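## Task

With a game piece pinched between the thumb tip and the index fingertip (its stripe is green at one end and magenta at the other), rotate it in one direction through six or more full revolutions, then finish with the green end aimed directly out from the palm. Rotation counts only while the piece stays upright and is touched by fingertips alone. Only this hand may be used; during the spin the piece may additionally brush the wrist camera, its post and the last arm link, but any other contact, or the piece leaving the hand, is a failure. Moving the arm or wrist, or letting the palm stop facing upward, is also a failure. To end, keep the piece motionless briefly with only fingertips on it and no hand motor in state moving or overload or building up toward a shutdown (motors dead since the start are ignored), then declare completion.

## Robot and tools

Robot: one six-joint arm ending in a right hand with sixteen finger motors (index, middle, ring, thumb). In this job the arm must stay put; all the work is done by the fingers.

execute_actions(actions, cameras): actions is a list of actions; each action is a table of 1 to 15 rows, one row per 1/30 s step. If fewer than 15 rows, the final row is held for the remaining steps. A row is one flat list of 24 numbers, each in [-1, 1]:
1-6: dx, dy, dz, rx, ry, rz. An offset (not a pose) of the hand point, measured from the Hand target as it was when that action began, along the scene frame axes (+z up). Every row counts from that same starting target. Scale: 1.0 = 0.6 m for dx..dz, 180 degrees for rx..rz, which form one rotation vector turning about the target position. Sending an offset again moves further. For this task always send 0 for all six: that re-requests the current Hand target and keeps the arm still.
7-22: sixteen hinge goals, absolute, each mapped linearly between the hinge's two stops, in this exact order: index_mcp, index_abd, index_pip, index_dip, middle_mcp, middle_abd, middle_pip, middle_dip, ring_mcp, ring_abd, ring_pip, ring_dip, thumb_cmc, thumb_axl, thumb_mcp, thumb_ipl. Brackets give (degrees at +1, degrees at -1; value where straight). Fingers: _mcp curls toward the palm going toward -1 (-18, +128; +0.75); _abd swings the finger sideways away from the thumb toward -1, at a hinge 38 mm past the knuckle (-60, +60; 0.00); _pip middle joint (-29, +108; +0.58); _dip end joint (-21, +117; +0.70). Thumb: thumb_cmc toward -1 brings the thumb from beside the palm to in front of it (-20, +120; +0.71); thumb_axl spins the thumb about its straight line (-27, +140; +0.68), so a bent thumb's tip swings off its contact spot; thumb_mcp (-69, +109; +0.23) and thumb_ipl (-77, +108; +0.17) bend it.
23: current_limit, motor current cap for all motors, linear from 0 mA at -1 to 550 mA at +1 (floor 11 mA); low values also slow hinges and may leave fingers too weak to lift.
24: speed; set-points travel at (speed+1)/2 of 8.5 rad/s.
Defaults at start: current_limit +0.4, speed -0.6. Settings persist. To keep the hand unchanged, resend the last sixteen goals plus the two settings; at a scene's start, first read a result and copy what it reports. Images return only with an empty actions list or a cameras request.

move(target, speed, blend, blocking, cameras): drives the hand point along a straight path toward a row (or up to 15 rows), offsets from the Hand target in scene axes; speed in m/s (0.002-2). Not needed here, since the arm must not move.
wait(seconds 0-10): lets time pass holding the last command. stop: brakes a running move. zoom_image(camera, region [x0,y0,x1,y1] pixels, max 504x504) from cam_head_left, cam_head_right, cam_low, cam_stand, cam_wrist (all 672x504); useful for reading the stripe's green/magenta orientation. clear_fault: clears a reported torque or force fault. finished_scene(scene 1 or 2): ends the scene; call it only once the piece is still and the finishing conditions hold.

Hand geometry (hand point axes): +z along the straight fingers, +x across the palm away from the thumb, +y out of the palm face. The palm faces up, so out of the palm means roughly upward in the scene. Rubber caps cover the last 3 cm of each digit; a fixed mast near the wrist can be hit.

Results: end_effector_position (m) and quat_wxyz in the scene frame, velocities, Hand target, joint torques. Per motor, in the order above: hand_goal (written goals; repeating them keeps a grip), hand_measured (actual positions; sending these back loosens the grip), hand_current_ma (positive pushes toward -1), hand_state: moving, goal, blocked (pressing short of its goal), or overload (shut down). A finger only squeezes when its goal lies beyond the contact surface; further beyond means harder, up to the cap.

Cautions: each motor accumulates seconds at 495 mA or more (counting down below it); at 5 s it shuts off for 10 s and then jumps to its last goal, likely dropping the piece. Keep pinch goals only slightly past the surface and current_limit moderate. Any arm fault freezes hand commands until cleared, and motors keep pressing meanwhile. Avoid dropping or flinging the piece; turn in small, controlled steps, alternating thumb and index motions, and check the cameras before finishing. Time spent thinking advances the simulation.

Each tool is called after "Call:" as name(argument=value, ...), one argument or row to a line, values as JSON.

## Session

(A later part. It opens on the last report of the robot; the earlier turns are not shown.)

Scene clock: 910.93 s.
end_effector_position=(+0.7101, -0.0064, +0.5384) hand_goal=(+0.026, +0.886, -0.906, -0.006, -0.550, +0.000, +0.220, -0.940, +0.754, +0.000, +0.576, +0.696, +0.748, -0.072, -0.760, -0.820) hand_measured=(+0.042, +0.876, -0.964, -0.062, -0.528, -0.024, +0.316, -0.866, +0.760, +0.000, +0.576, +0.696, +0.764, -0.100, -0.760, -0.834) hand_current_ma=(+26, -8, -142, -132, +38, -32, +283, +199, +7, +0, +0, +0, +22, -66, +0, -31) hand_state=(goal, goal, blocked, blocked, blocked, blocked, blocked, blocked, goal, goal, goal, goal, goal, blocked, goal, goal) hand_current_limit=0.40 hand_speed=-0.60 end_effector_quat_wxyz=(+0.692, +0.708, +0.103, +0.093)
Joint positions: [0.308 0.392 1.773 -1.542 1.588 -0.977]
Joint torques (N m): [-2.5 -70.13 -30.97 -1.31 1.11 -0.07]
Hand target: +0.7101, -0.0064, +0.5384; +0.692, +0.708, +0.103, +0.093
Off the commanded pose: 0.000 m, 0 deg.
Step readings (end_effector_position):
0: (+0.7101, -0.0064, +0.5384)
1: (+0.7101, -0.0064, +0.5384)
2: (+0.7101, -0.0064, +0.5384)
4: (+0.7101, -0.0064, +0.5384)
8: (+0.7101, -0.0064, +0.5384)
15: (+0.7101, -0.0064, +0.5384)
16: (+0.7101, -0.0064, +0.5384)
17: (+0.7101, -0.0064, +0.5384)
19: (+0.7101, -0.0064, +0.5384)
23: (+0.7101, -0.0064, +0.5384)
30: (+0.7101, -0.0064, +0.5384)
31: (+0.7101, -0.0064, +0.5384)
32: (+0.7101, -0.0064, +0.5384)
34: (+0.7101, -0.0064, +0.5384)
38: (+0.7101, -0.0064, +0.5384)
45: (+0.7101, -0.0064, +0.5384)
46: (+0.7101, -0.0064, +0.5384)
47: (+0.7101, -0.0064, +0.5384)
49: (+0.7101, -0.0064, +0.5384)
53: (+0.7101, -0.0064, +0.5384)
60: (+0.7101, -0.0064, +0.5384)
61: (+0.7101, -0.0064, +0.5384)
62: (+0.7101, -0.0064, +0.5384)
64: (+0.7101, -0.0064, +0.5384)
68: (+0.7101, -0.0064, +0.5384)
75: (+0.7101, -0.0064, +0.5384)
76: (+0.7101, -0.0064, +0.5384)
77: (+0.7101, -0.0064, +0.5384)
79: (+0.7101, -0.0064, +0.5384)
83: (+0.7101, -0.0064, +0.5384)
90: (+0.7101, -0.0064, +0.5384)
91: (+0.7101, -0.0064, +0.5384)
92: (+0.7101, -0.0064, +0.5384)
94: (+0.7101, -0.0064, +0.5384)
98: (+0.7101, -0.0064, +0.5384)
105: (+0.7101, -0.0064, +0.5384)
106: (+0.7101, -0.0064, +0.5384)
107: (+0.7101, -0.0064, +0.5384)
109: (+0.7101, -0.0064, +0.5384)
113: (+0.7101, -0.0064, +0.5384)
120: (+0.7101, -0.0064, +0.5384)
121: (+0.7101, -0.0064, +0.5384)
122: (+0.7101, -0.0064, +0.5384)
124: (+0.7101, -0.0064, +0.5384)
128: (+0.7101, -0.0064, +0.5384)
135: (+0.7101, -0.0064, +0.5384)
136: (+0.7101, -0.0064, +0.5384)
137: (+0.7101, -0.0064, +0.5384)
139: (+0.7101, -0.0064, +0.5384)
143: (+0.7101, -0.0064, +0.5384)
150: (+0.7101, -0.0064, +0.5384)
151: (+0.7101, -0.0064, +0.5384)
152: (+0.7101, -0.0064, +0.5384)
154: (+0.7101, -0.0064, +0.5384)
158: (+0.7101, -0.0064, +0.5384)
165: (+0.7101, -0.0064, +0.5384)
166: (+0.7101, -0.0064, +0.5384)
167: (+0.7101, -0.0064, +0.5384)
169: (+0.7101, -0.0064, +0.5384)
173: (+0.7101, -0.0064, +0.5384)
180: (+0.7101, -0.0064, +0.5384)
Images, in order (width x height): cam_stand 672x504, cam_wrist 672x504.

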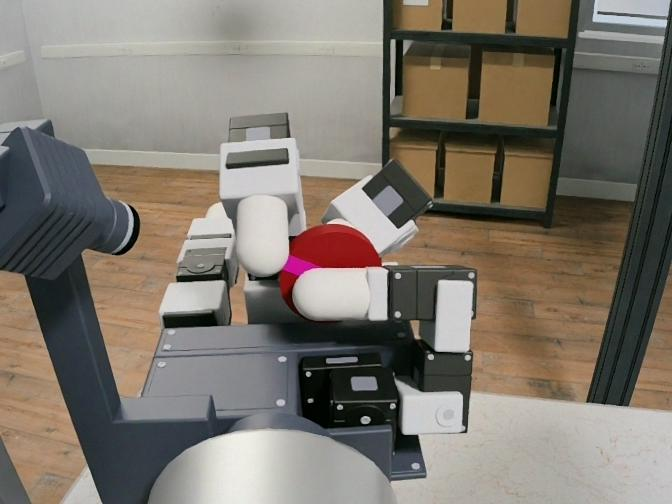

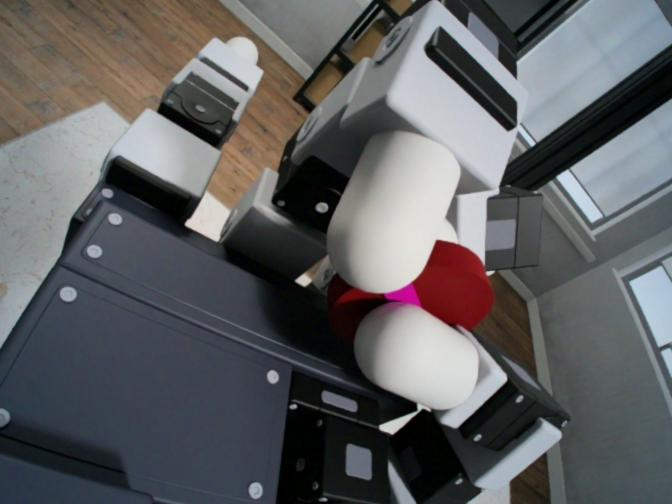

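Call:
execute_actions(
  actions=[
    [[0,0,0,0,0,0,0.026,0.886,-0.906,-0.006,-0.55,-0.2,0.58,-0.55,0.754,0,0.576,0.696,0.748,-0.072,-0.76,-0.82,0.4,-0.6]],
    [[0,0,0,0,0,0,0.026,0.886,-0.906,-0.006,-0.55,0.35,0.56,-0.75,0.754,0,0.576,0.696,0.748,-0.072,-0.76,-0.82,0.4,-0.6]],
    [[0,0,0,0,0,0,0.026,0.886,-0.906,-0.006,-0.55,0.15,0.45,-0.89,0.754,0,0.576,0.696,0.748,-0.072,-0.76,-0.82,0.4,-0.6]],
    [[0,0,0,0,0,0,0.026,0.886,-0.906,-0.006,-0.55,0,0.22,-0.94,0.754,0,0.576,0.696,0.748,-0.072,-0.76,-0.82,0.4,-0.6]],
    [[0,0,0,0,0,0,0.026,0.886,-0.906,-0.006,-0.55,-0.2,0.58,-0.55,0.754,0,0.576,0.696,0.748,-0.072,-0.76,-0.82,0.4,-0.6]],
    [[0,0,0,0,0,0,0.026,0.886,-0.906,-0.006,-0.55,0.35,0.56,-0.75,0.754,0,0.576,0.696,0.748,-0.072,-0.76,-0.82,0.4,-0.6]],
    [[0,0,0,0,0,0,0.026,0.886,-0.906,-0.006,-0.55,0.15,0.45,-0.89,0.754,0,0.576,0.696,0.748,-0.072,-0.76,-0.82,0.4,-0.6]],
    [[0,0,0,0,0,0,0.026,0.886,-0.906,-0.006,-0.55,0,0.22,-0.94,0.754,0,0.576,0.696,0.748,-0.072,-0.76,-0.82,0.4,-0.6]],
    [[0,0,0,0,0,0,0.026,0.886,-0.906,-0.006,-0.55,-0.2,0.58,-0.55,0.754,0,0.576,0.696,0.748,-0.072,-0.76,-0.82,0.4,-0.6]],
    [[0,0,0,0,0,0,0.026,0.886,-0.906,-0.006,-0.55,0.35,0.56,-0.75,0.754,0,0.576,0.696,0.748,-0.072,-0.76,-0.82,0.4,-0.6]],
    [[0,0,0,0,0,0,0.026,0.886,-0.906,-0.006,-0.55,0.15,0.45,-0.89,0.754,0,0.576,0.696,0.748,-0.072,-0.76,-0.82,0.4,-0.6]],
    [[0,0,0,0,0,0,0.026,0.886,-0.906,-0.006,-0.55,0,0.22,-0.94,0.754,0,0.576,0.696,0.748,-0.072,-0.76,-0.82,0.4,-0.6]],
  ],
  cameras=["cam_stand"],
)

Call:
execute_actions(
  actions=[
    [[0,0,0,0,0,0,0.026,0.886,-0.906,-0.006,-0.55,-0.2,0.58,-0.55,0.754,0,0.576,0.696,0.748,-0.072,-0.76,-0.82,0.4,-0.6]],
    [[0,0,0,0,0,0,0.026,0.886,-0.906,-0.006,-0.55,0.35,0.56,-0.75,0.754,0,0.576,0.696,0.748,-0.072,-0.76,-0.82,0.4,-0.6]],
    [[0,0,0,0,0,0,0.026,0.886,-0.906,-0.006,-0.55,0.15,0.45,-0.89,0.754,0,0.576,0.696,0.748,-0.072,-0.76,-0.82,0.4,-0.6]],
    [[0,0,0,0,0,0,0.026,0.886,-0.906,-0.006,-0.55,0,0.22,-0.94,0.754,0,0.576,0.696,0.748,-0.072,-0.76,-0.82,0.4,-0.6]],
    [[0,0,0,0,0,0,0.026,0.886,-0.906,-0.006,-0.55,-0.2,0.58,-0.55,0.754,0,0.576,0.696,0.748,-0.072,-0.76,-0.82,0.4,-0.6]],
    [[0,0,0,0,0,0,0.026,0.886,-0.906,-0.006,-0.55,0.35,0.56,-0.75,0.754,0,0.576,0.696,0.748,-0.072,-0.76,-0.82,0.4,-0.6]],
    [[0,0,0,0,0,0,0.026,0.886,-0.906,-0.006,-0.55,0.15,0.45,-0.89,0.754,0,0.576,0.696,0.748,-0.072,-0.76,-0.82,0.4,-0.6]],
    [[0,0,0,0,0,0,0.026,0.886,-0.906,-0.006,-0.55,0,0.22,-0.94,0.754,0,0.576,0.696,0.748,-0.072,-0.76,-0.82,0.4,-0.6]],
    [[0,0,0,0,0,0,0.026,0.886,-0.906,-0.006,-0.55,-0.2,0.58,-0.55,0.754,0,0.576,0.696,0.748,-0.072,-0.76,-0.82,0.4,-0.6]],
    [[0,0,0,0,0,0,0.026,0.886,-0.906,-0.006,-0.55,0.35,0.56,-0.75,0.754,0,0.576,0.696,0.748,-0.072,-0.76,-0.82,0.4,-0.6]],
    [[0,0,0,0,0,0,0.026,0.886,-0.906,-0.006,-0.55,0.15,0.45,-0.89,0.754,0,0.576,0.696,0.748,-0.072,-0.76,-0.82,0.4,-0.6]],
    [[0,0,0,0,0,0,0.026,0.886,-0.906,-0.006,-0.55,0,0.22,-0.94,0.754,0,0.576,0.696,0.748,-0.072,-0.76,-0.82,0.4,-0.6]],
  ],
  cameras=["cam_stand"],
)

Call:
execute_actions(
  actions=[
    [[0,0,0,0,0,0,0.026,0.886,-0.906,-0.006,-0.55,-0.2,0.58,-0.55,0.754,0,0.576,0.696,0.748,-0.072,-0.76,-0.82,0.4,-0.6]],
    [[0,0,0,0,0,0,0.026,0.886,-0.906,-0.006,-0.55,0.35,0.56,-0.75,0.754,0,0.576,0.696,0.748,-0.072,-0.76,-0.82,0.4,-0.6]],
    [[0,0,0,0,0,0,0.026,0.886,-0.906,-0.006,-0.55,0.15,0.45,-0.89,0.754,0,0.576,0.696,0.748,-0.072,-0.76,-0.82,0.4,-0.6]],
    [[0,0,0,0,0,0,0.026,0.886,-0.906,-0.006,-0.55,0,0.22,-0.94,0.754,0,0.576,0.696,0.748,-0.072,-0.76,-0.82,0.4,-0.6]],
    [[0,0,0,0,0,0,0.026,0.886,-0.906,-0.006,-0.55,-0.2,0.58,-0.55,0.754,0,0.576,0.696,0.748,-0.072,-0.76,-0.82,0.4,-0.6]],
    [[0,0,0,0,0,0,0.026,0.886,-0.906,-0.006,-0.55,0.35,0.56,-0.75,0.754,0,0.576,0.696,0.748,-0.072,-0.76,-0.82,0.4,-0.6]],
    [[0,0,0,0,0,0,0.026,0.886,-0.906,-0.006,-0.55,0.15,0.45,-0.89,0.754,0,0.576,0.696,0.748,-0.072,-0.76,-0.82,0.4,-0.6]],
    [[0,0,0,0,0,0,0.026,0.886,-0.906,-0.006,-0.55,0,0.22,-0.94,0.754,0,0.576,0.696,0.748,-0.072,-0.76,-0.82,0.4,-0.6]],
    [[0,0,0,0,0,0,0.026,0.886,-0.906,-0.006,-0.55,-0.2,0.58,-0.55,0.754,0,0.576,0.696,0.748,-0.072,-0.76,-0.82,0.4,-0.6]],
    [[0,0,0,0,0,0,0.026,0.886,-0.906,-0.006,-0.55,0.35,0.56,-0.75,0.754,0,0.576,0.696,0.748,-0.072,-0.76,-0.82,0.4,-0.6]],
    [[0,0,0,0,0,0,0.026,0.886,-0.906,-0.006,-0.55,0.15,0.45,-0.89,0.754,0,0.576,0.696,0.748,-0.072,-0.76,-0.82,0.4,-0.6]],
    [[0,0,0,0,0,0,0.026,0.886,-0.906,-0.006,-0.55,0,0.22,-0.94,0.754,0,0.576,0.696,0.748,-0.072,-0.76,-0.82,0.4,-0.6]],
  ],
  cameras=["cam_stand"],
)

Call:
execute_actions(
  actions=[
    [[0,0,0,0,0,0,0.026,0.886,-0.906,-0.006,-0.55,-0.2,0.58,-0.55,0.754,0,0.576,0.696,0.748,-0.072,-0.76,-0.82,0.4,-0.6]],
    [[0,0,0,0,0,0,0.026,0.886,-0.906,-0.006,-0.55,0.35,0.56,-0.75,0.754,0,0.576,0.696,0.748,-0.072,-0.76,-0.82,0.4,-0.6]],
    [[0,0,0,0,0,0,0.026,0.886,-0.906,-0.006,-0.55,0.15,0.45,-0.89,0.754,0,0.576,0.696,0.748,-0.072,-0.76,-0.82,0.4,-0.6]],
    [[0,0,0,0,0,0,0.026,0.886,-0.906,-0.006,-0.55,0,0.22,-0.94,0.754,0,0.576,0.696,0.748,-0.072,-0.76,-0.82,0.4,-0.6]],
  ],
  cameras=["cam_stand","cam_wrist"],
)

Scene clock: 984.33 s.
end_effector_position=(+0.7101, -0.0064, +0.5384) hand_goal=(+0.026, +0.886, -0.906, -0.006, -0.550, +0.000, +0.220, -0.940, +0.754, +0.000, +0.576, +0.696, +0.748, -0.072, -0.760, -0.820) hand_measured=(+0.042, +0.876, -0.964, -0.062, -0.528, -0.024, +0.316, -0.866, +0.760, +0.000, +0.576, +0.696, +0.764, -0.100, -0.760, -0.834) hand_current_ma=(+26, -8, -142, -132, +38, -32, +284, +199, +7, +0, +0, +0, +22, -66, +0, -31) hand_state=(goal, goal, blocked, blocked, blocked, blocked, blocked, blocked, goal, goal, goal, goal, goal, blocked, goal, goal) hand_current_limit=0.40 hand_speed=-0.60 end_effector_quat_wxyz=(+0.692, +0.708, +0.103, +0.093)
Joint positions: [0.308 0.392 1.773 -1.542 1.588 -0.977]
Joint torques (N m): [-2.57 -69.85 -31.12 -1.33 1.17 -0.02]
Hand target: +0.7101, -0.0064, +0.5384; +0.692, +0.708, +0.103, +0.093
Off the commanded pose: 0.000 m, 0 deg.
Step readings (end_effector_position):
0: (+0.7101, -0.0064, +0.5384)
1: (+0.7101, -0.0064, +0.5384)
2: (+0.7101, -0.0064, +0.5384)
4: (+0.7101, -0.0064, +0.5384)
8: (+0.7101, -0.0064, +0.5384)
15: (+0.7101, -0.0064, +0.5384)
16: (+0.7101, -0.0064, +0.5384)
17: (+0.7101, -0.0064, +0.5384)
19: (+0.7101, -0.0064, +0.5384)
23: (+0.7101, -0.0064, +0.5384)
30: (+0.7101, -0.0064, +0.5384)
31: (+0.7101, -0.0064, +0.5384)
32: (+0.7101, -0.0064, +0.5384)
34: (+0.7101, -0.0064, +0.5384)
38: (+0.7101, -0.0064, +0.5384)
45: (+0.7101, -0.0064, +0.5384)
46: (+0.7101, -0.0064, +0.5384)
47: (+0.7101, -0.0064, +0.5384)
49: (+0.7101, -0.0064, +0.5384)
53: (+0.7101, -0.0064, +0.5384)
60: (+0.7101, -0.0064, +0.5384)
61: (+0.7101, -0.0064, +0.5384)
62: (+0.7101, -0.0064, +0.5384)
64: (+0.7101, -0.0064, +0.5384)
68: (+0.7101, -0.0064, +0.5384)
75: (+0.7101, -0.0064, +0.5384)
76: (+0.7101, -0.0064, +0.5384)
77: (+0.7101, -0.0064, +0.5384)
79: (+0.7101, -0.0064, +0.5384)
83: (+0.7101, -0.0064, +0.5384)
90: (+0.7101, -0.0064, +0.5384)
91: (+0.7101, -0.0064, +0.5384)
92: (+0.7101, -0.0064, +0.5384)
94: (+0.7101, -0.0064, +0.5384)
98: (+0.7101, -0.0064, +0.5384)
105: (+0.7101, -0.0064, +0.5384)
106: (+0.7101, -0.0064, +0.5384)
107: (+0.7101, -0.0064, +0.5384)
109: (+0.7101, -0.0064, +0.5384)
113: (+0.7101, -0.0064, +0.5384)
120: (+0.7101, -0.0064, +0.5384)
121: (+0.7101, -0.0064, +0.5384)
122: (+0.7101, -0.0064, +0.5384)
124: (+0.7101, -0.0064, +0.5384)
128: (+0.7101, -0.0064, +0.5384)
135: (+0.7101, -0.0064, +0.5384)
136: (+0.7101, -0.0064, +0.5384)
137: (+0.7101, -0.0064, +0.5384)
139: (+0.7101, -0.0064, +0.5384)
143: (+0.7101, -0.0064, +0.5384)
150: (+0.7101, -0.0064, +0.5384)
151: (+0.7101, -0.0064, +0.5384)
152: (+0.7101, -0.0064, +0.5384)
154: (+0.7101, -0.0064, +0.5384)
158: (+0.7101, -0.0064, +0.5384)
165: (+0.7101, -0.0064, +0.5384)
166: (+0.7101, -0.0064, +0.5384)
167: (+0.7101, -0.0064, +0.5384)
169: (+0.7101, -0.0064, +0.5384)
173: (+0.7101, -0.0064, +0.5384)
180: (+0.7101, -0.0064, +0.5384)
Images, in order (width x height): cam_stand 672x504.

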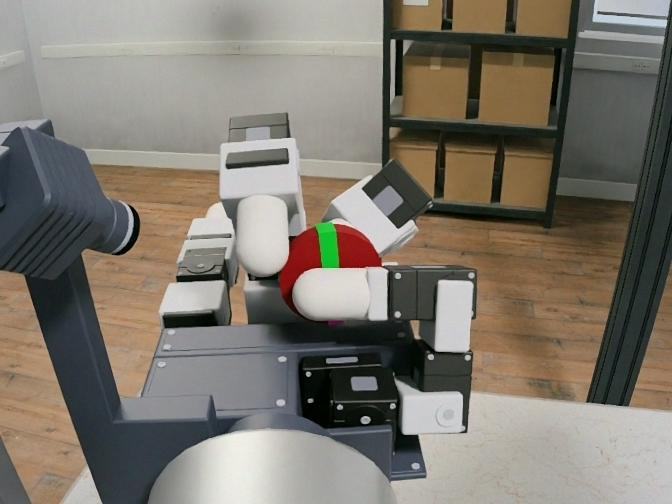

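Scene clock: 990.53 s.
end_effector_position=(+0.7101, -0.0064, +0.5384) hand_goal=(+0.026, +0.886, -0.906, -0.006, -0.550, +0.000, +0.220, -0.940, +0.754, +0.000, +0.576, +0.696, +0.748, -0.072, -0.760, -0.820) hand_measured=(+0.042, +0.876, -0.964, -0.062, -0.528, -0.024, +0.316, -0.866, +0.760, +0.000, +0.576, +0.696, +0.764, -0.100, -0.760, -0.834) hand_current_ma=(+26, -8, -141, -132, +38, -32, +283, +199, +7, +0, +0, +0, +22, -66, +0, -31) hand_state=(goal, goal, blocked, blocked, blocked, blocked, blocked, blocked, goal, goal, goal, goal, goal, blocked, goal, goal) hand_current_limit=0.40 hand_speed=-0.60 end_effector_quat_wxyz=(+0.692, +0.708, +0.103, +0.093)
Joint positions: [0.308 0.392 1.773 -1.542 1.588 -0.977]
Joint torques (N m): [-2.4 -70.37 -31.07 -1.32 1.11 -0.07]
Hand target: +0.7101, -0.0064, +0.5384; +0.692, +0.708, +0.103, +0.093
Off the commanded pose: 0.000 m, 0 deg.
Step readings (end_effector_position):
0: (+0.7101, -0.0064, +0.5384)
1: (+0.7101, -0.0064, +0.5384)
2: (+0.7101, -0.0064, +0.5384)
4: (+0.7101, -0.0064, +0.5384)
8: (+0.7101, -0.0064, +0.5384)
15: (+0.7101, -0.0064, +0.5384)
16: (+0.7101, -0.0064, +0.5384)
17: (+0.7101, -0.0064, +0.5384)
19: (+0.7101, -0.0064, +0.5384)
23: (+0.7101, -0.0064, +0.5384)
30: (+0.7101, -0.0064, +0.5384)
31: (+0.7101, -0.0064, +0.5384)
32: (+0.7101, -0.0064, +0.5384)
34: (+0.7101, -0.0064, +0.5384)
38: (+0.7101, -0.0064, +0.5384)
45: (+0.7101, -0.0064, +0.5384)
46: (+0.7101, -0.0064, +0.5384)
47: (+0.7101, -0.0064, +0.5384)
49: (+0.7101, -0.0064, +0.5384)
53: (+0.7101, -0.0064, +0.5384)
60: (+0.7101, -0.0064, +0.5384)
61: (+0.7101, -0.0064, +0.5384)
62: (+0.7101, -0.0064, +0.5384)
64: (+0.7101, -0.0064, +0.5384)
68: (+0.7101, -0.0064, +0.5384)
75: (+0.7101, -0.0064, +0.5384)
76: (+0.7101, -0.0064, +0.5384)
77: (+0.7101, -0.0064, +0.5384)
79: (+0.7101, -0.0064, +0.5384)
83: (+0.7101, -0.0064, +0.5384)
90: (+0.7101, -0.0064, +0.5384)
91: (+0.7101, -0.0064, +0.5384)
92: (+0.7101, -0.0064, +0.5384)
94: (+0.7101, -0.0064, +0.5384)
98: (+0.7101, -0.0064, +0.5384)
105: (+0.7101, -0.0064, +0.5384)
106: (+0.7101, -0.0064, +0.5384)
107: (+0.7101, -0.0064, +0.5384)
109: (+0.7101, -0.0064, +0.5384)
113: (+0.7101, -0.0064, +0.5384)
120: (+0.7101, -0.0064, +0.5384)
121: (+0.7101, -0.0064, +0.5384)
122: (+0.7101, -0.0064, +0.5384)
124: (+0.7101, -0.0064, +0.5384)
128: (+0.7101, -0.0064, +0.5384)
135: (+0.7101, -0.0064, +0.5384)
136: (+0.7101, -0.0064, +0.5384)
137: (+0.7101, -0.0064, +0.5384)
139: (+0.7101, -0.0064, +0.5384)
143: (+0.7101, -0.0064, +0.5384)
150: (+0.7101, -0.0064, +0.5384)
151: (+0.7101, -0.0064, +0.5384)
152: (+0.7101, -0.0064, +0.5384)
154: (+0.7101, -0.0064, +0.5384)
158: (+0.7101, -0.0064, +0.5384)
165: (+0.7101, -0.0064, +0.5384)
166: (+0.7101, -0.0064, +0.5384)
167: (+0.7101, -0.0064, +0.5384)
169: (+0.7101, -0.0064, +0.5384)
173: (+0.7101, -0.0064, +0.5384)
180: (+0.7101, -0.0064, +0.5384)
Images, in order (width x height): cam_stand 672x504.

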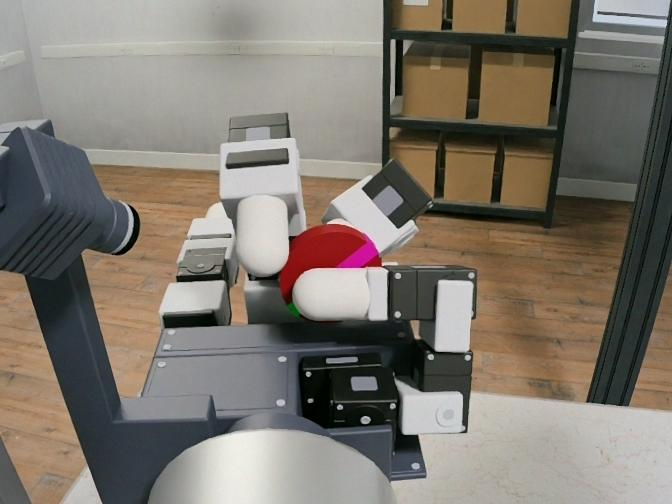

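Scene clock: 996.73 s.
end_effector_position=(+0.7101, -0.0064, +0.5384) hand_goal=(+0.026, +0.886, -0.906, -0.006, -0.550, +0.000, +0.220, -0.940, +0.754, +0.000, +0.576, +0.696, +0.748, -0.072, -0.760, -0.820) hand_measured=(+0.042, +0.876, -0.964, -0.062, -0.528, -0.024, +0.316, -0.866, +0.760, +0.000, +0.576, +0.696, +0.764, -0.100, -0.760, -0.834) hand_current_ma=(+26, -9, -141, -132, +38, -32, +284, +199, +7, +0, +0, +0, +22, -65, +0, -31) hand_state=(goal, goal, blocked, blocked, blocked, blocked, blocked, blocked, goal, goal, goal, goal, goal, blocked, goal, goal) hand_current_limit=0.40 hand_speed=-0.60 end_effector_quat_wxyz=(+0.692, +0.708, +0.103, +0.093)
Joint positions: [0.308 0.392 1.773 -1.542 1.588 -0.977]
Joint torques (N m): [-2.53 -70.03 -31 -1.33 1.11 -0.02]
Hand target: +0.7101, -0.0064, +0.5384; +0.692, +0.708, +0.103, +0.093
Off the commanded pose: 0.000 m, 0 deg.
Step readings (end_effector_position):
0: (+0.7101, -0.0064, +0.5384)
1: (+0.7101, -0.0064, +0.5384)
2: (+0.7101, -0.0064, +0.5384)
4: (+0.7101, -0.0064, +0.5384)
8: (+0.7101, -0.0064, +0.5384)
15: (+0.7101, -0.0064, +0.5384)
16: (+0.7101, -0.0064, +0.5384)
17: (+0.7101, -0.0064, +0.5384)
19: (+0.7101, -0.0064, +0.5384)
23: (+0.7101, -0.0064, +0.5384)
30: (+0.7101, -0.0064, +0.5384)
31: (+0.7101, -0.0064, +0.5384)
32: (+0.7101, -0.0064, +0.5384)
34: (+0.7101, -0.0064, +0.5384)
38: (+0.7101, -0.0064, +0.5384)
45: (+0.7101, -0.0064, +0.5384)
46: (+0.7101, -0.0064, +0.5384)
47: (+0.7101, -0.0064, +0.5384)
49: (+0.7101, -0.0064, +0.5384)
53: (+0.7101, -0.0064, +0.5384)
60: (+0.7101, -0.0064, +0.5384)
61: (+0.7101, -0.0064, +0.5384)
62: (+0.7101, -0.0064, +0.5384)
64: (+0.7101, -0.0064, +0.5384)
68: (+0.7101, -0.0064, +0.5384)
75: (+0.7101, -0.0064, +0.5384)
76: (+0.7101, -0.0064, +0.5384)
77: (+0.7101, -0.0064, +0.5384)
79: (+0.7101, -0.0064, +0.5384)
83: (+0.7101, -0.0064, +0.5384)
90: (+0.7101, -0.0064, +0.5384)
91: (+0.7101, -0.0064, +0.5384)
92: (+0.7101, -0.0064, +0.5384)
94: (+0.7101, -0.0064, +0.5384)
98: (+0.7101, -0.0064, +0.5384)
105: (+0.7101, -0.0064, +0.5384)
106: (+0.7101, -0.0064, +0.5384)
107: (+0.7101, -0.0064, +0.5384)
109: (+0.7101, -0.0064, +0.5384)
113: (+0.7101, -0.0064, +0.5384)
120: (+0.7101, -0.0064, +0.5384)
121: (+0.7101, -0.0064, +0.5384)
122: (+0.7101, -0.0064, +0.5384)
124: (+0.7101, -0.0064, +0.5384)
128: (+0.7101, -0.0064, +0.5384)
135: (+0.7101, -0.0064, +0.5384)
136: (+0.7101, -0.0064, +0.5384)
137: (+0.7101, -0.0064, +0.5384)
139: (+0.7101, -0.0064, +0.5384)
143: (+0.7101, -0.0064, +0.5384)
150: (+0.7101, -0.0064, +0.5384)
151: (+0.7101, -0.0064, +0.5384)
152: (+0.7101, -0.0064, +0.5384)
154: (+0.7101, -0.0064, +0.5384)
158: (+0.7101, -0.0064, +0.5384)
165: (+0.7101, -0.0064, +0.5384)
166: (+0.7101, -0.0064, +0.5384)
167: (+0.7101, -0.0064, +0.5384)
169: (+0.7101, -0.0064, +0.5384)
173: (+0.7101, -0.0064, +0.5384)
180: (+0.7101, -0.0064, +0.5384)
Images, in order (width x height): cam_stand 672x504.

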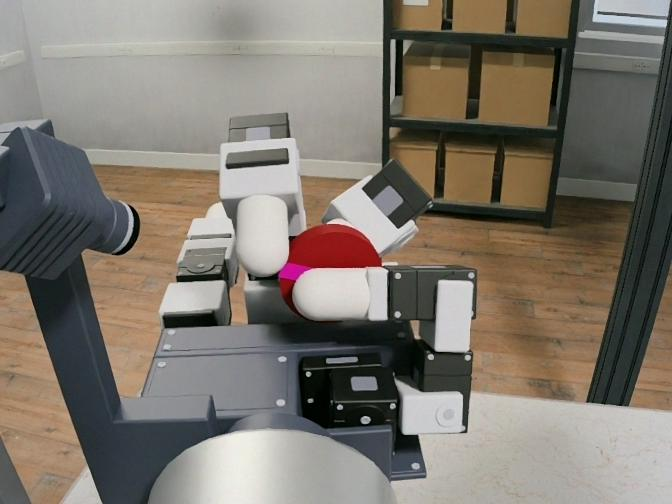

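Scene clock: 998.93 s.
end_effector_position=(+0.7101, -0.0064, +0.5384) hand_goal=(+0.026, +0.886, -0.906, -0.006, -0.550, +0.000, +0.220, -0.940, +0.754, +0.000, +0.576, +0.696, +0.748, -0.072, -0.760, -0.820) hand_measured=(+0.042, +0.876, -0.964, -0.062, -0.528, -0.024, +0.316, -0.866, +0.760, +0.000, +0.576, +0.696, +0.764, -0.100, -0.760, -0.834) hand_current_ma=(+26, -9, -141, -132, +38, -32, +284, +199, +7, +0, +0, +0, +22, -65, +0, -31) hand_state=(goal, goal, blocked, blocked, blocked, blocked, blocked, blocked, goal, goal, goal, goal, goal, blocked, goal, goal) hand_current_limit=0.40 hand_speed=-0.60 end_effector_quat_wxyz=(+0.692, +0.708, +0.103, +0.093)
Joint positions: [0.308 0.392 1.773 -1.542 1.588 -0.977]
Joint torques (N m): [-2.32 -69.99 -30.96 -1.34 1.14 -0.04]
Hand target: +0.7101, -0.0064, +0.5384; +0.692, +0.708, +0.103, +0.093
Off the commanded pose: 0.000 m, 0 deg.
Step readings (end_effector_position):
0: (+0.7101, -0.0064, +0.5384)
1: (+0.7101, -0.0064, +0.5384)
2: (+0.7101, -0.0064, +0.5384)
4: (+0.7101, -0.0064, +0.5384)
8: (+0.7101, -0.0064, +0.5384)
15: (+0.7101, -0.0064, +0.5384)
16: (+0.7101, -0.0064, +0.5384)
17: (+0.7101, -0.0064, +0.5384)
19: (+0.7101, -0.0064, +0.5384)
23: (+0.7101, -0.0064, +0.5384)
30: (+0.7101, -0.0064, +0.5384)
31: (+0.7101, -0.0064, +0.5384)
32: (+0.7101, -0.0064, +0.5384)
34: (+0.7101, -0.0064, +0.5384)
38: (+0.7101, -0.0064, +0.5384)
45: (+0.7101, -0.0064, +0.5384)
46: (+0.7101, -0.0064, +0.5384)
47: (+0.7101, -0.0064, +0.5384)
49: (+0.7101, -0.0064, +0.5384)
53: (+0.7101, -0.0064, +0.5384)
60: (+0.7101, -0.0064, +0.5384)
Images, in order (width x height): cam_stand 672x504, cam_wrist 672x504.

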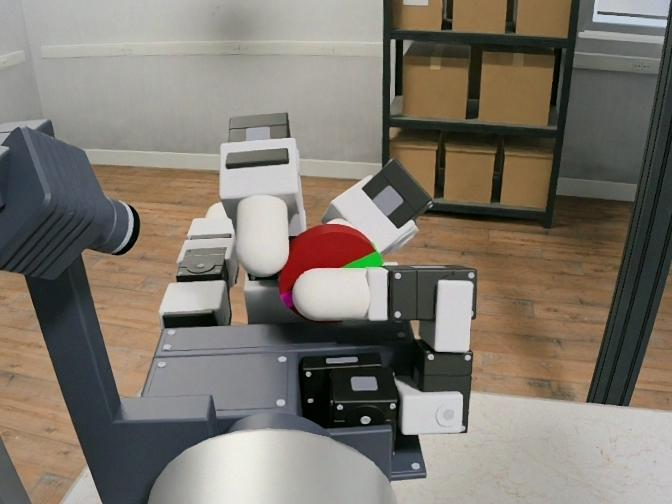

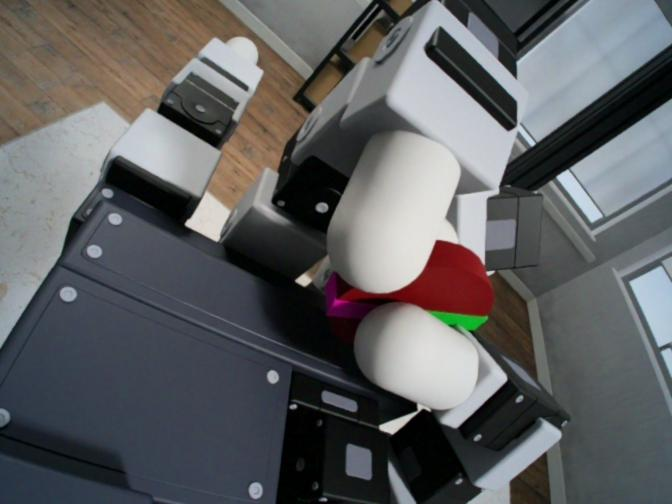

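Call:
execute_actions(
  actions=[
    [[0,0,0,0,0,0,0.026,0.886,-0.906,-0.006,-0.55,-0.2,0.58,-0.55,0.754,0,0.576,0.696,0.748,-0.072,-0.76,-0.82,0.4,-0.6]],
    [[0,0,0,0,0,0,0.026,0.886,-0.906,-0.006,-0.55,0.35,0.56,-0.75,0.754,0,0.576,0.696,0.748,-0.072,-0.76,-0.82,0.4,-0.6]],
    [[0,0,0,0,0,0,0.026,0.886,-0.906,-0.006,-0.55,0.15,0.45,-0.89,0.754,0,0.576,0.696,0.748,-0.072,-0.76,-0.82,0.4,-0.6]],
    [[0,0,0,0,0,0,0.026,0.886,-0.906,-0.006,-0.55,0,0.22,-0.94,0.754,0,0.576,0.696,0.748,-0.072,-0.76,-0.82,0.4,-0.6]],
    [[0,0,0,0,0,0,0.026,0.886,-0.906,-0.006,-0.55,-0.2,0.58,-0.55,0.754,0,0.576,0.696,0.748,-0.072,-0.76,-0.82,0.4,-0.6]],
    [[0,0,0,0,0,0,0.026,0.886,-0.906,-0.006,-0.55,0.35,0.56,-0.75,0.754,0,0.576,0.696,0.748,-0.072,-0.76,-0.82,0.4,-0.6]],
    [[0,0,0,0,0,0,0.026,0.886,-0.906,-0.006,-0.55,0.15,0.45,-0.89,0.754,0,0.576,0.696,0.748,-0.072,-0.76,-0.82,0.4,-0.6]],
  ],
  cameras=["cam_stand","cam_wrist"],
)

Call:
zoom_image(
  camera="cam_stand",
  region=[240, 190, 420, 340],
)

Scene clock: 1018.23 s.
end_effector_position=(+0.7101, -0.0064, +0.5384) hand_goal=(+0.026, +0.886, -0.906, -0.006, -0.550, +0.150, +0.450, -0.890, +0.754, +0.000, +0.576, +0.696, +0.748, -0.072, -0.760, -0.820) hand_measured=(+0.042, +0.888, -0.962, -0.058, -0.528, +0.144, +0.500, -0.838, +0.760, +0.000, +0.576, +0.696, +0.764, -0.100, -0.764, -0.834) hand_current_ma=(+26, +1, -133, -120, +38, -5, +111, +122, +7, +0, +0, +0, +22, -66, -5, -31) hand_state=(goal, goal, blocked, blocked, blocked, goal, blocked, blocked, goal, goal, goal, goal, goal, blocked, goal, goal) hand_current_limit=0.40 hand_speed=-0.60 end_effector_quat_wxyz=(+0.692, +0.708, +0.103, +0.093)
Joint positions: [0.308 0.392 1.773 -1.542 1.588 -0.977]
Joint torques (N m): [-2.57 -70.05 -31.08 -1.35 1.18 -0.06]
Hand target: +0.7101, -0.0064, +0.5384; +0.692, +0.708, +0.103, +0.093
Off the commanded pose: 0.000 m, 0 deg.
Step readings (end_effector_position):
0: (+0.7101, -0.0064, +0.5384)
1: (+0.7101, -0.0064, +0.5384)
2: (+0.7101, -0.0064, +0.5384)
4: (+0.7101, -0.0064, +0.5384)
8: (+0.7101, -0.0064, +0.5384)
15: (+0.7101, -0.0064, +0.5384)
16: (+0.7101, -0.0064, +0.5384)
17: (+0.7101, -0.0064, +0.5384)
19: (+0.7101, -0.0064, +0.5384)
23: (+0.7101, -0.0064, +0.5384)
30: (+0.7101, -0.0064, +0.5384)
31: (+0.7101, -0.0064, +0.5384)
32: (+0.7101, -0.0064, +0.5384)
34: (+0.7101, -0.0064, +0.5384)
38: (+0.7101, -0.0064, +0.5384)
45: (+0.7101, -0.0064, +0.5384)
46: (+0.7101, -0.0064, +0.5384)
47: (+0.7101, -0.0064, +0.5384)
49: (+0.7101, -0.0064, +0.5384)
53: (+0.7101, -0.0064, +0.5384)
60: (+0.7101, -0.0064, +0.5384)
61: (+0.7101, -0.0064, +0.5384)
62: (+0.7101, -0.0064, +0.5384)
64: (+0.7101, -0.0064, +0.5384)
68: (+0.7101, -0.0064, +0.5384)
75: (+0.7101, -0.0064, +0.5384)
76: (+0.7101, -0.0064, +0.5384)
77: (+0.7101, -0.0064, +0.5384)
79: (+0.7101, -0.0064, +0.5384)
83: (+0.7101, -0.0064, +0.5384)
90: (+0.7101, -0.0064, +0.5384)
91: (+0.7101, -0.0064, +0.5384)
92: (+0.7101, -0.0064, +0.5384)
94: (+0.7101, -0.0064, +0.5384)
98: (+0.7101, -0.0064, +0.5384)
105: (+0.7101, -0.0064, +0.5384)
Images, in order (width x height): cam_stand 672x504, cam_wrist 672x504.

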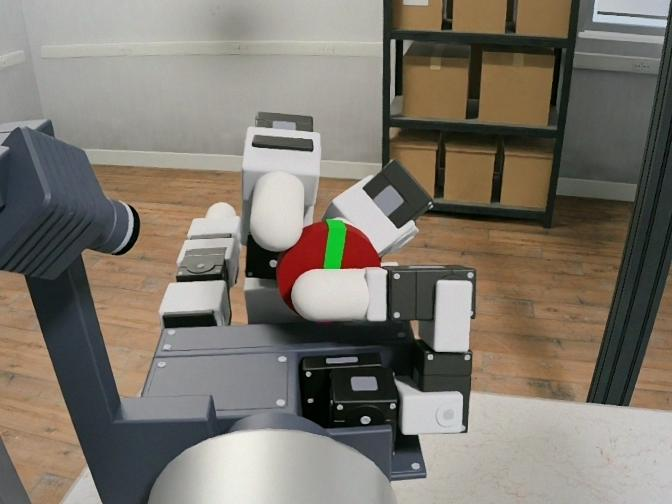

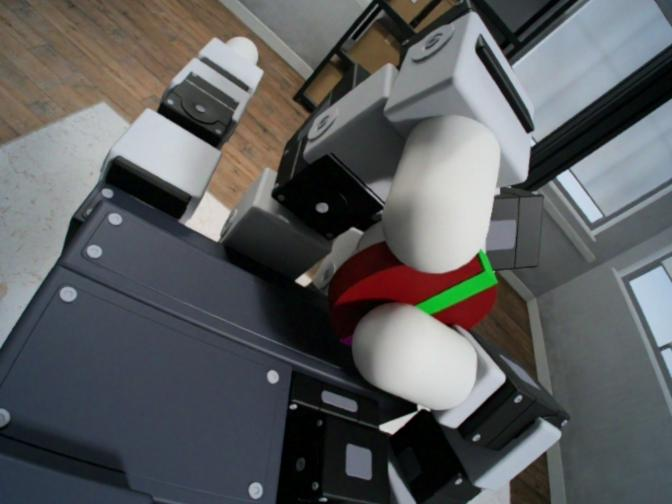

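Scaled by 2.800 from the camera's 672x504 image, which has a finer 960x720 frame.

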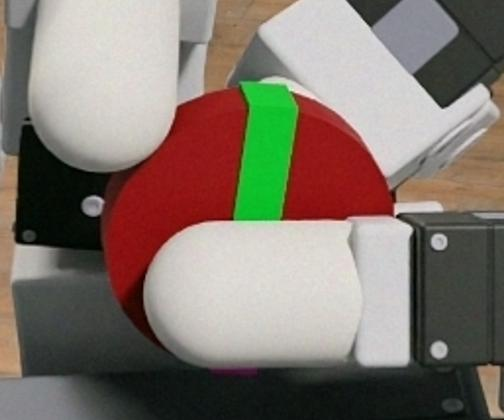

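Call:
execute_actions(
  actions=[
    [[0,0,0,0,0,0,0.026,0.886,-0.906,-0.006,-0.55,0.105,0.38,-0.905,0.754,0,0.576,0.696,0.748,-0.072,-0.76,-0.82,0.4,-0.6]],
  ],
  cameras=["cam_stand"],
)

Call:
zoom_image(
  camera="cam_stand",
  region=[240, 190, 420, 340],
)

Scene clock: 1028.63 s.
end_effector_position=(+0.7101, -0.0064, +0.5384) hand_goal=(+0.026, +0.886, -0.906, -0.006, -0.550, +0.106, +0.380, -0.904, +0.754, +0.000, +0.576, +0.696, +0.748, -0.072, -0.760, -0.820) hand_measured=(+0.042, +0.888, -0.962, -0.058, -0.528, +0.092, +0.448, -0.842, +0.760, +0.000, +0.576, +0.696, +0.764, -0.100, -0.764, -0.836) hand_current_ma=(+26, +1, -133, -120, +38, -15, +175, +153, +7, +0, +0, +0, +22, -63, -5, -33) hand_state=(goal, goal, blocked, blocked, blocked, goal, blocked, blocked, goal, goal, goal, goal, goal, blocked, goal, goal) hand_current_limit=0.40 hand_speed=-0.60 end_effector_quat_wxyz=(+0.692, +0.708, +0.103, +0.093)
Joint positions: [0.308 0.392 1.773 -1.542 1.588 -0.977]
Joint torques (N m): [-2.45 -70.02 -30.99 -1.35 1.11 -0.03]
Hand target: +0.7101, -0.0064, +0.5384; +0.692, +0.708, +0.103, +0.093
Off the commanded pose: 0.000 m, 0 deg.
Step readings (end_effector_position):
0: (+0.7101, -0.0064, +0.5384)
1: (+0.7101, -0.0064, +0.5384)
2: (+0.7101, -0.0064, +0.5384)
4: (+0.7101, -0.0064, +0.5384)
8: (+0.7101, -0.0064, +0.5384)
15: (+0.7101, -0.0064, +0.5384)
Images, in order (width x height): cam_stand 672x504.

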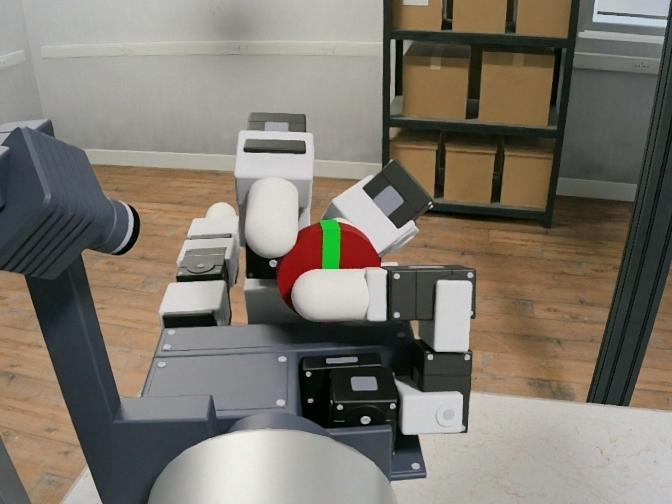

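Scaled by 2.800 from the camera's 672x504 image, which has a finer 960x720 frame.

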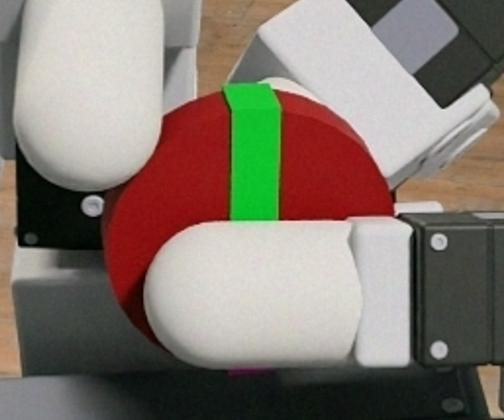

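Call:
wait(
  seconds=1,
)

Call:
finished_scene(
  scene=1,
)

Scene clock: 1036.13 s.
end_effector_position=(+0.7101, -0.0064, +0.5384) hand_goal=(+0.026, +0.886, -0.906, -0.006, -0.550, +0.106, +0.380, -0.904, +0.754, +0.000, +0.576, +0.696, +0.748, -0.072, -0.760, -0.820) hand_measured=(+0.042, +0.888, -0.962, -0.058, -0.528, +0.092, +0.448, -0.842, +0.760, +0.000, +0.576, +0.696, +0.764, -0.100, -0.764, -0.836) hand_current_ma=(+26, +1, -133, -120, +38, -15, +175, +153, +7, +0, +0, +0, +22, -63, -5, -33) hand_state=(goal, goal, blocked, blocked, blocked, goal, blocked, blocked, goal, goal, goal, goal, goal, blocked, goal, goal) hand_current_limit=0.40 hand_speed=-0.60 end_effector_quat_wxyz=(+0.692, +0.708, +0.103, +0.093)
Joint positions: [0.308 0.392 1.773 -1.542 1.588 -0.977]
Joint torques (N m): [-2.64 -70.16 -31.01 -1.31 1.11 -0.11]
Hand target: +0.7101, -0.0064, +0.5384; +0.692, +0.708, +0.103, +0.093
Off the commanded pose: 0.000 m, 0 deg.
wait: 1.00 s; at rest from the start

The scene is finished: the task was done.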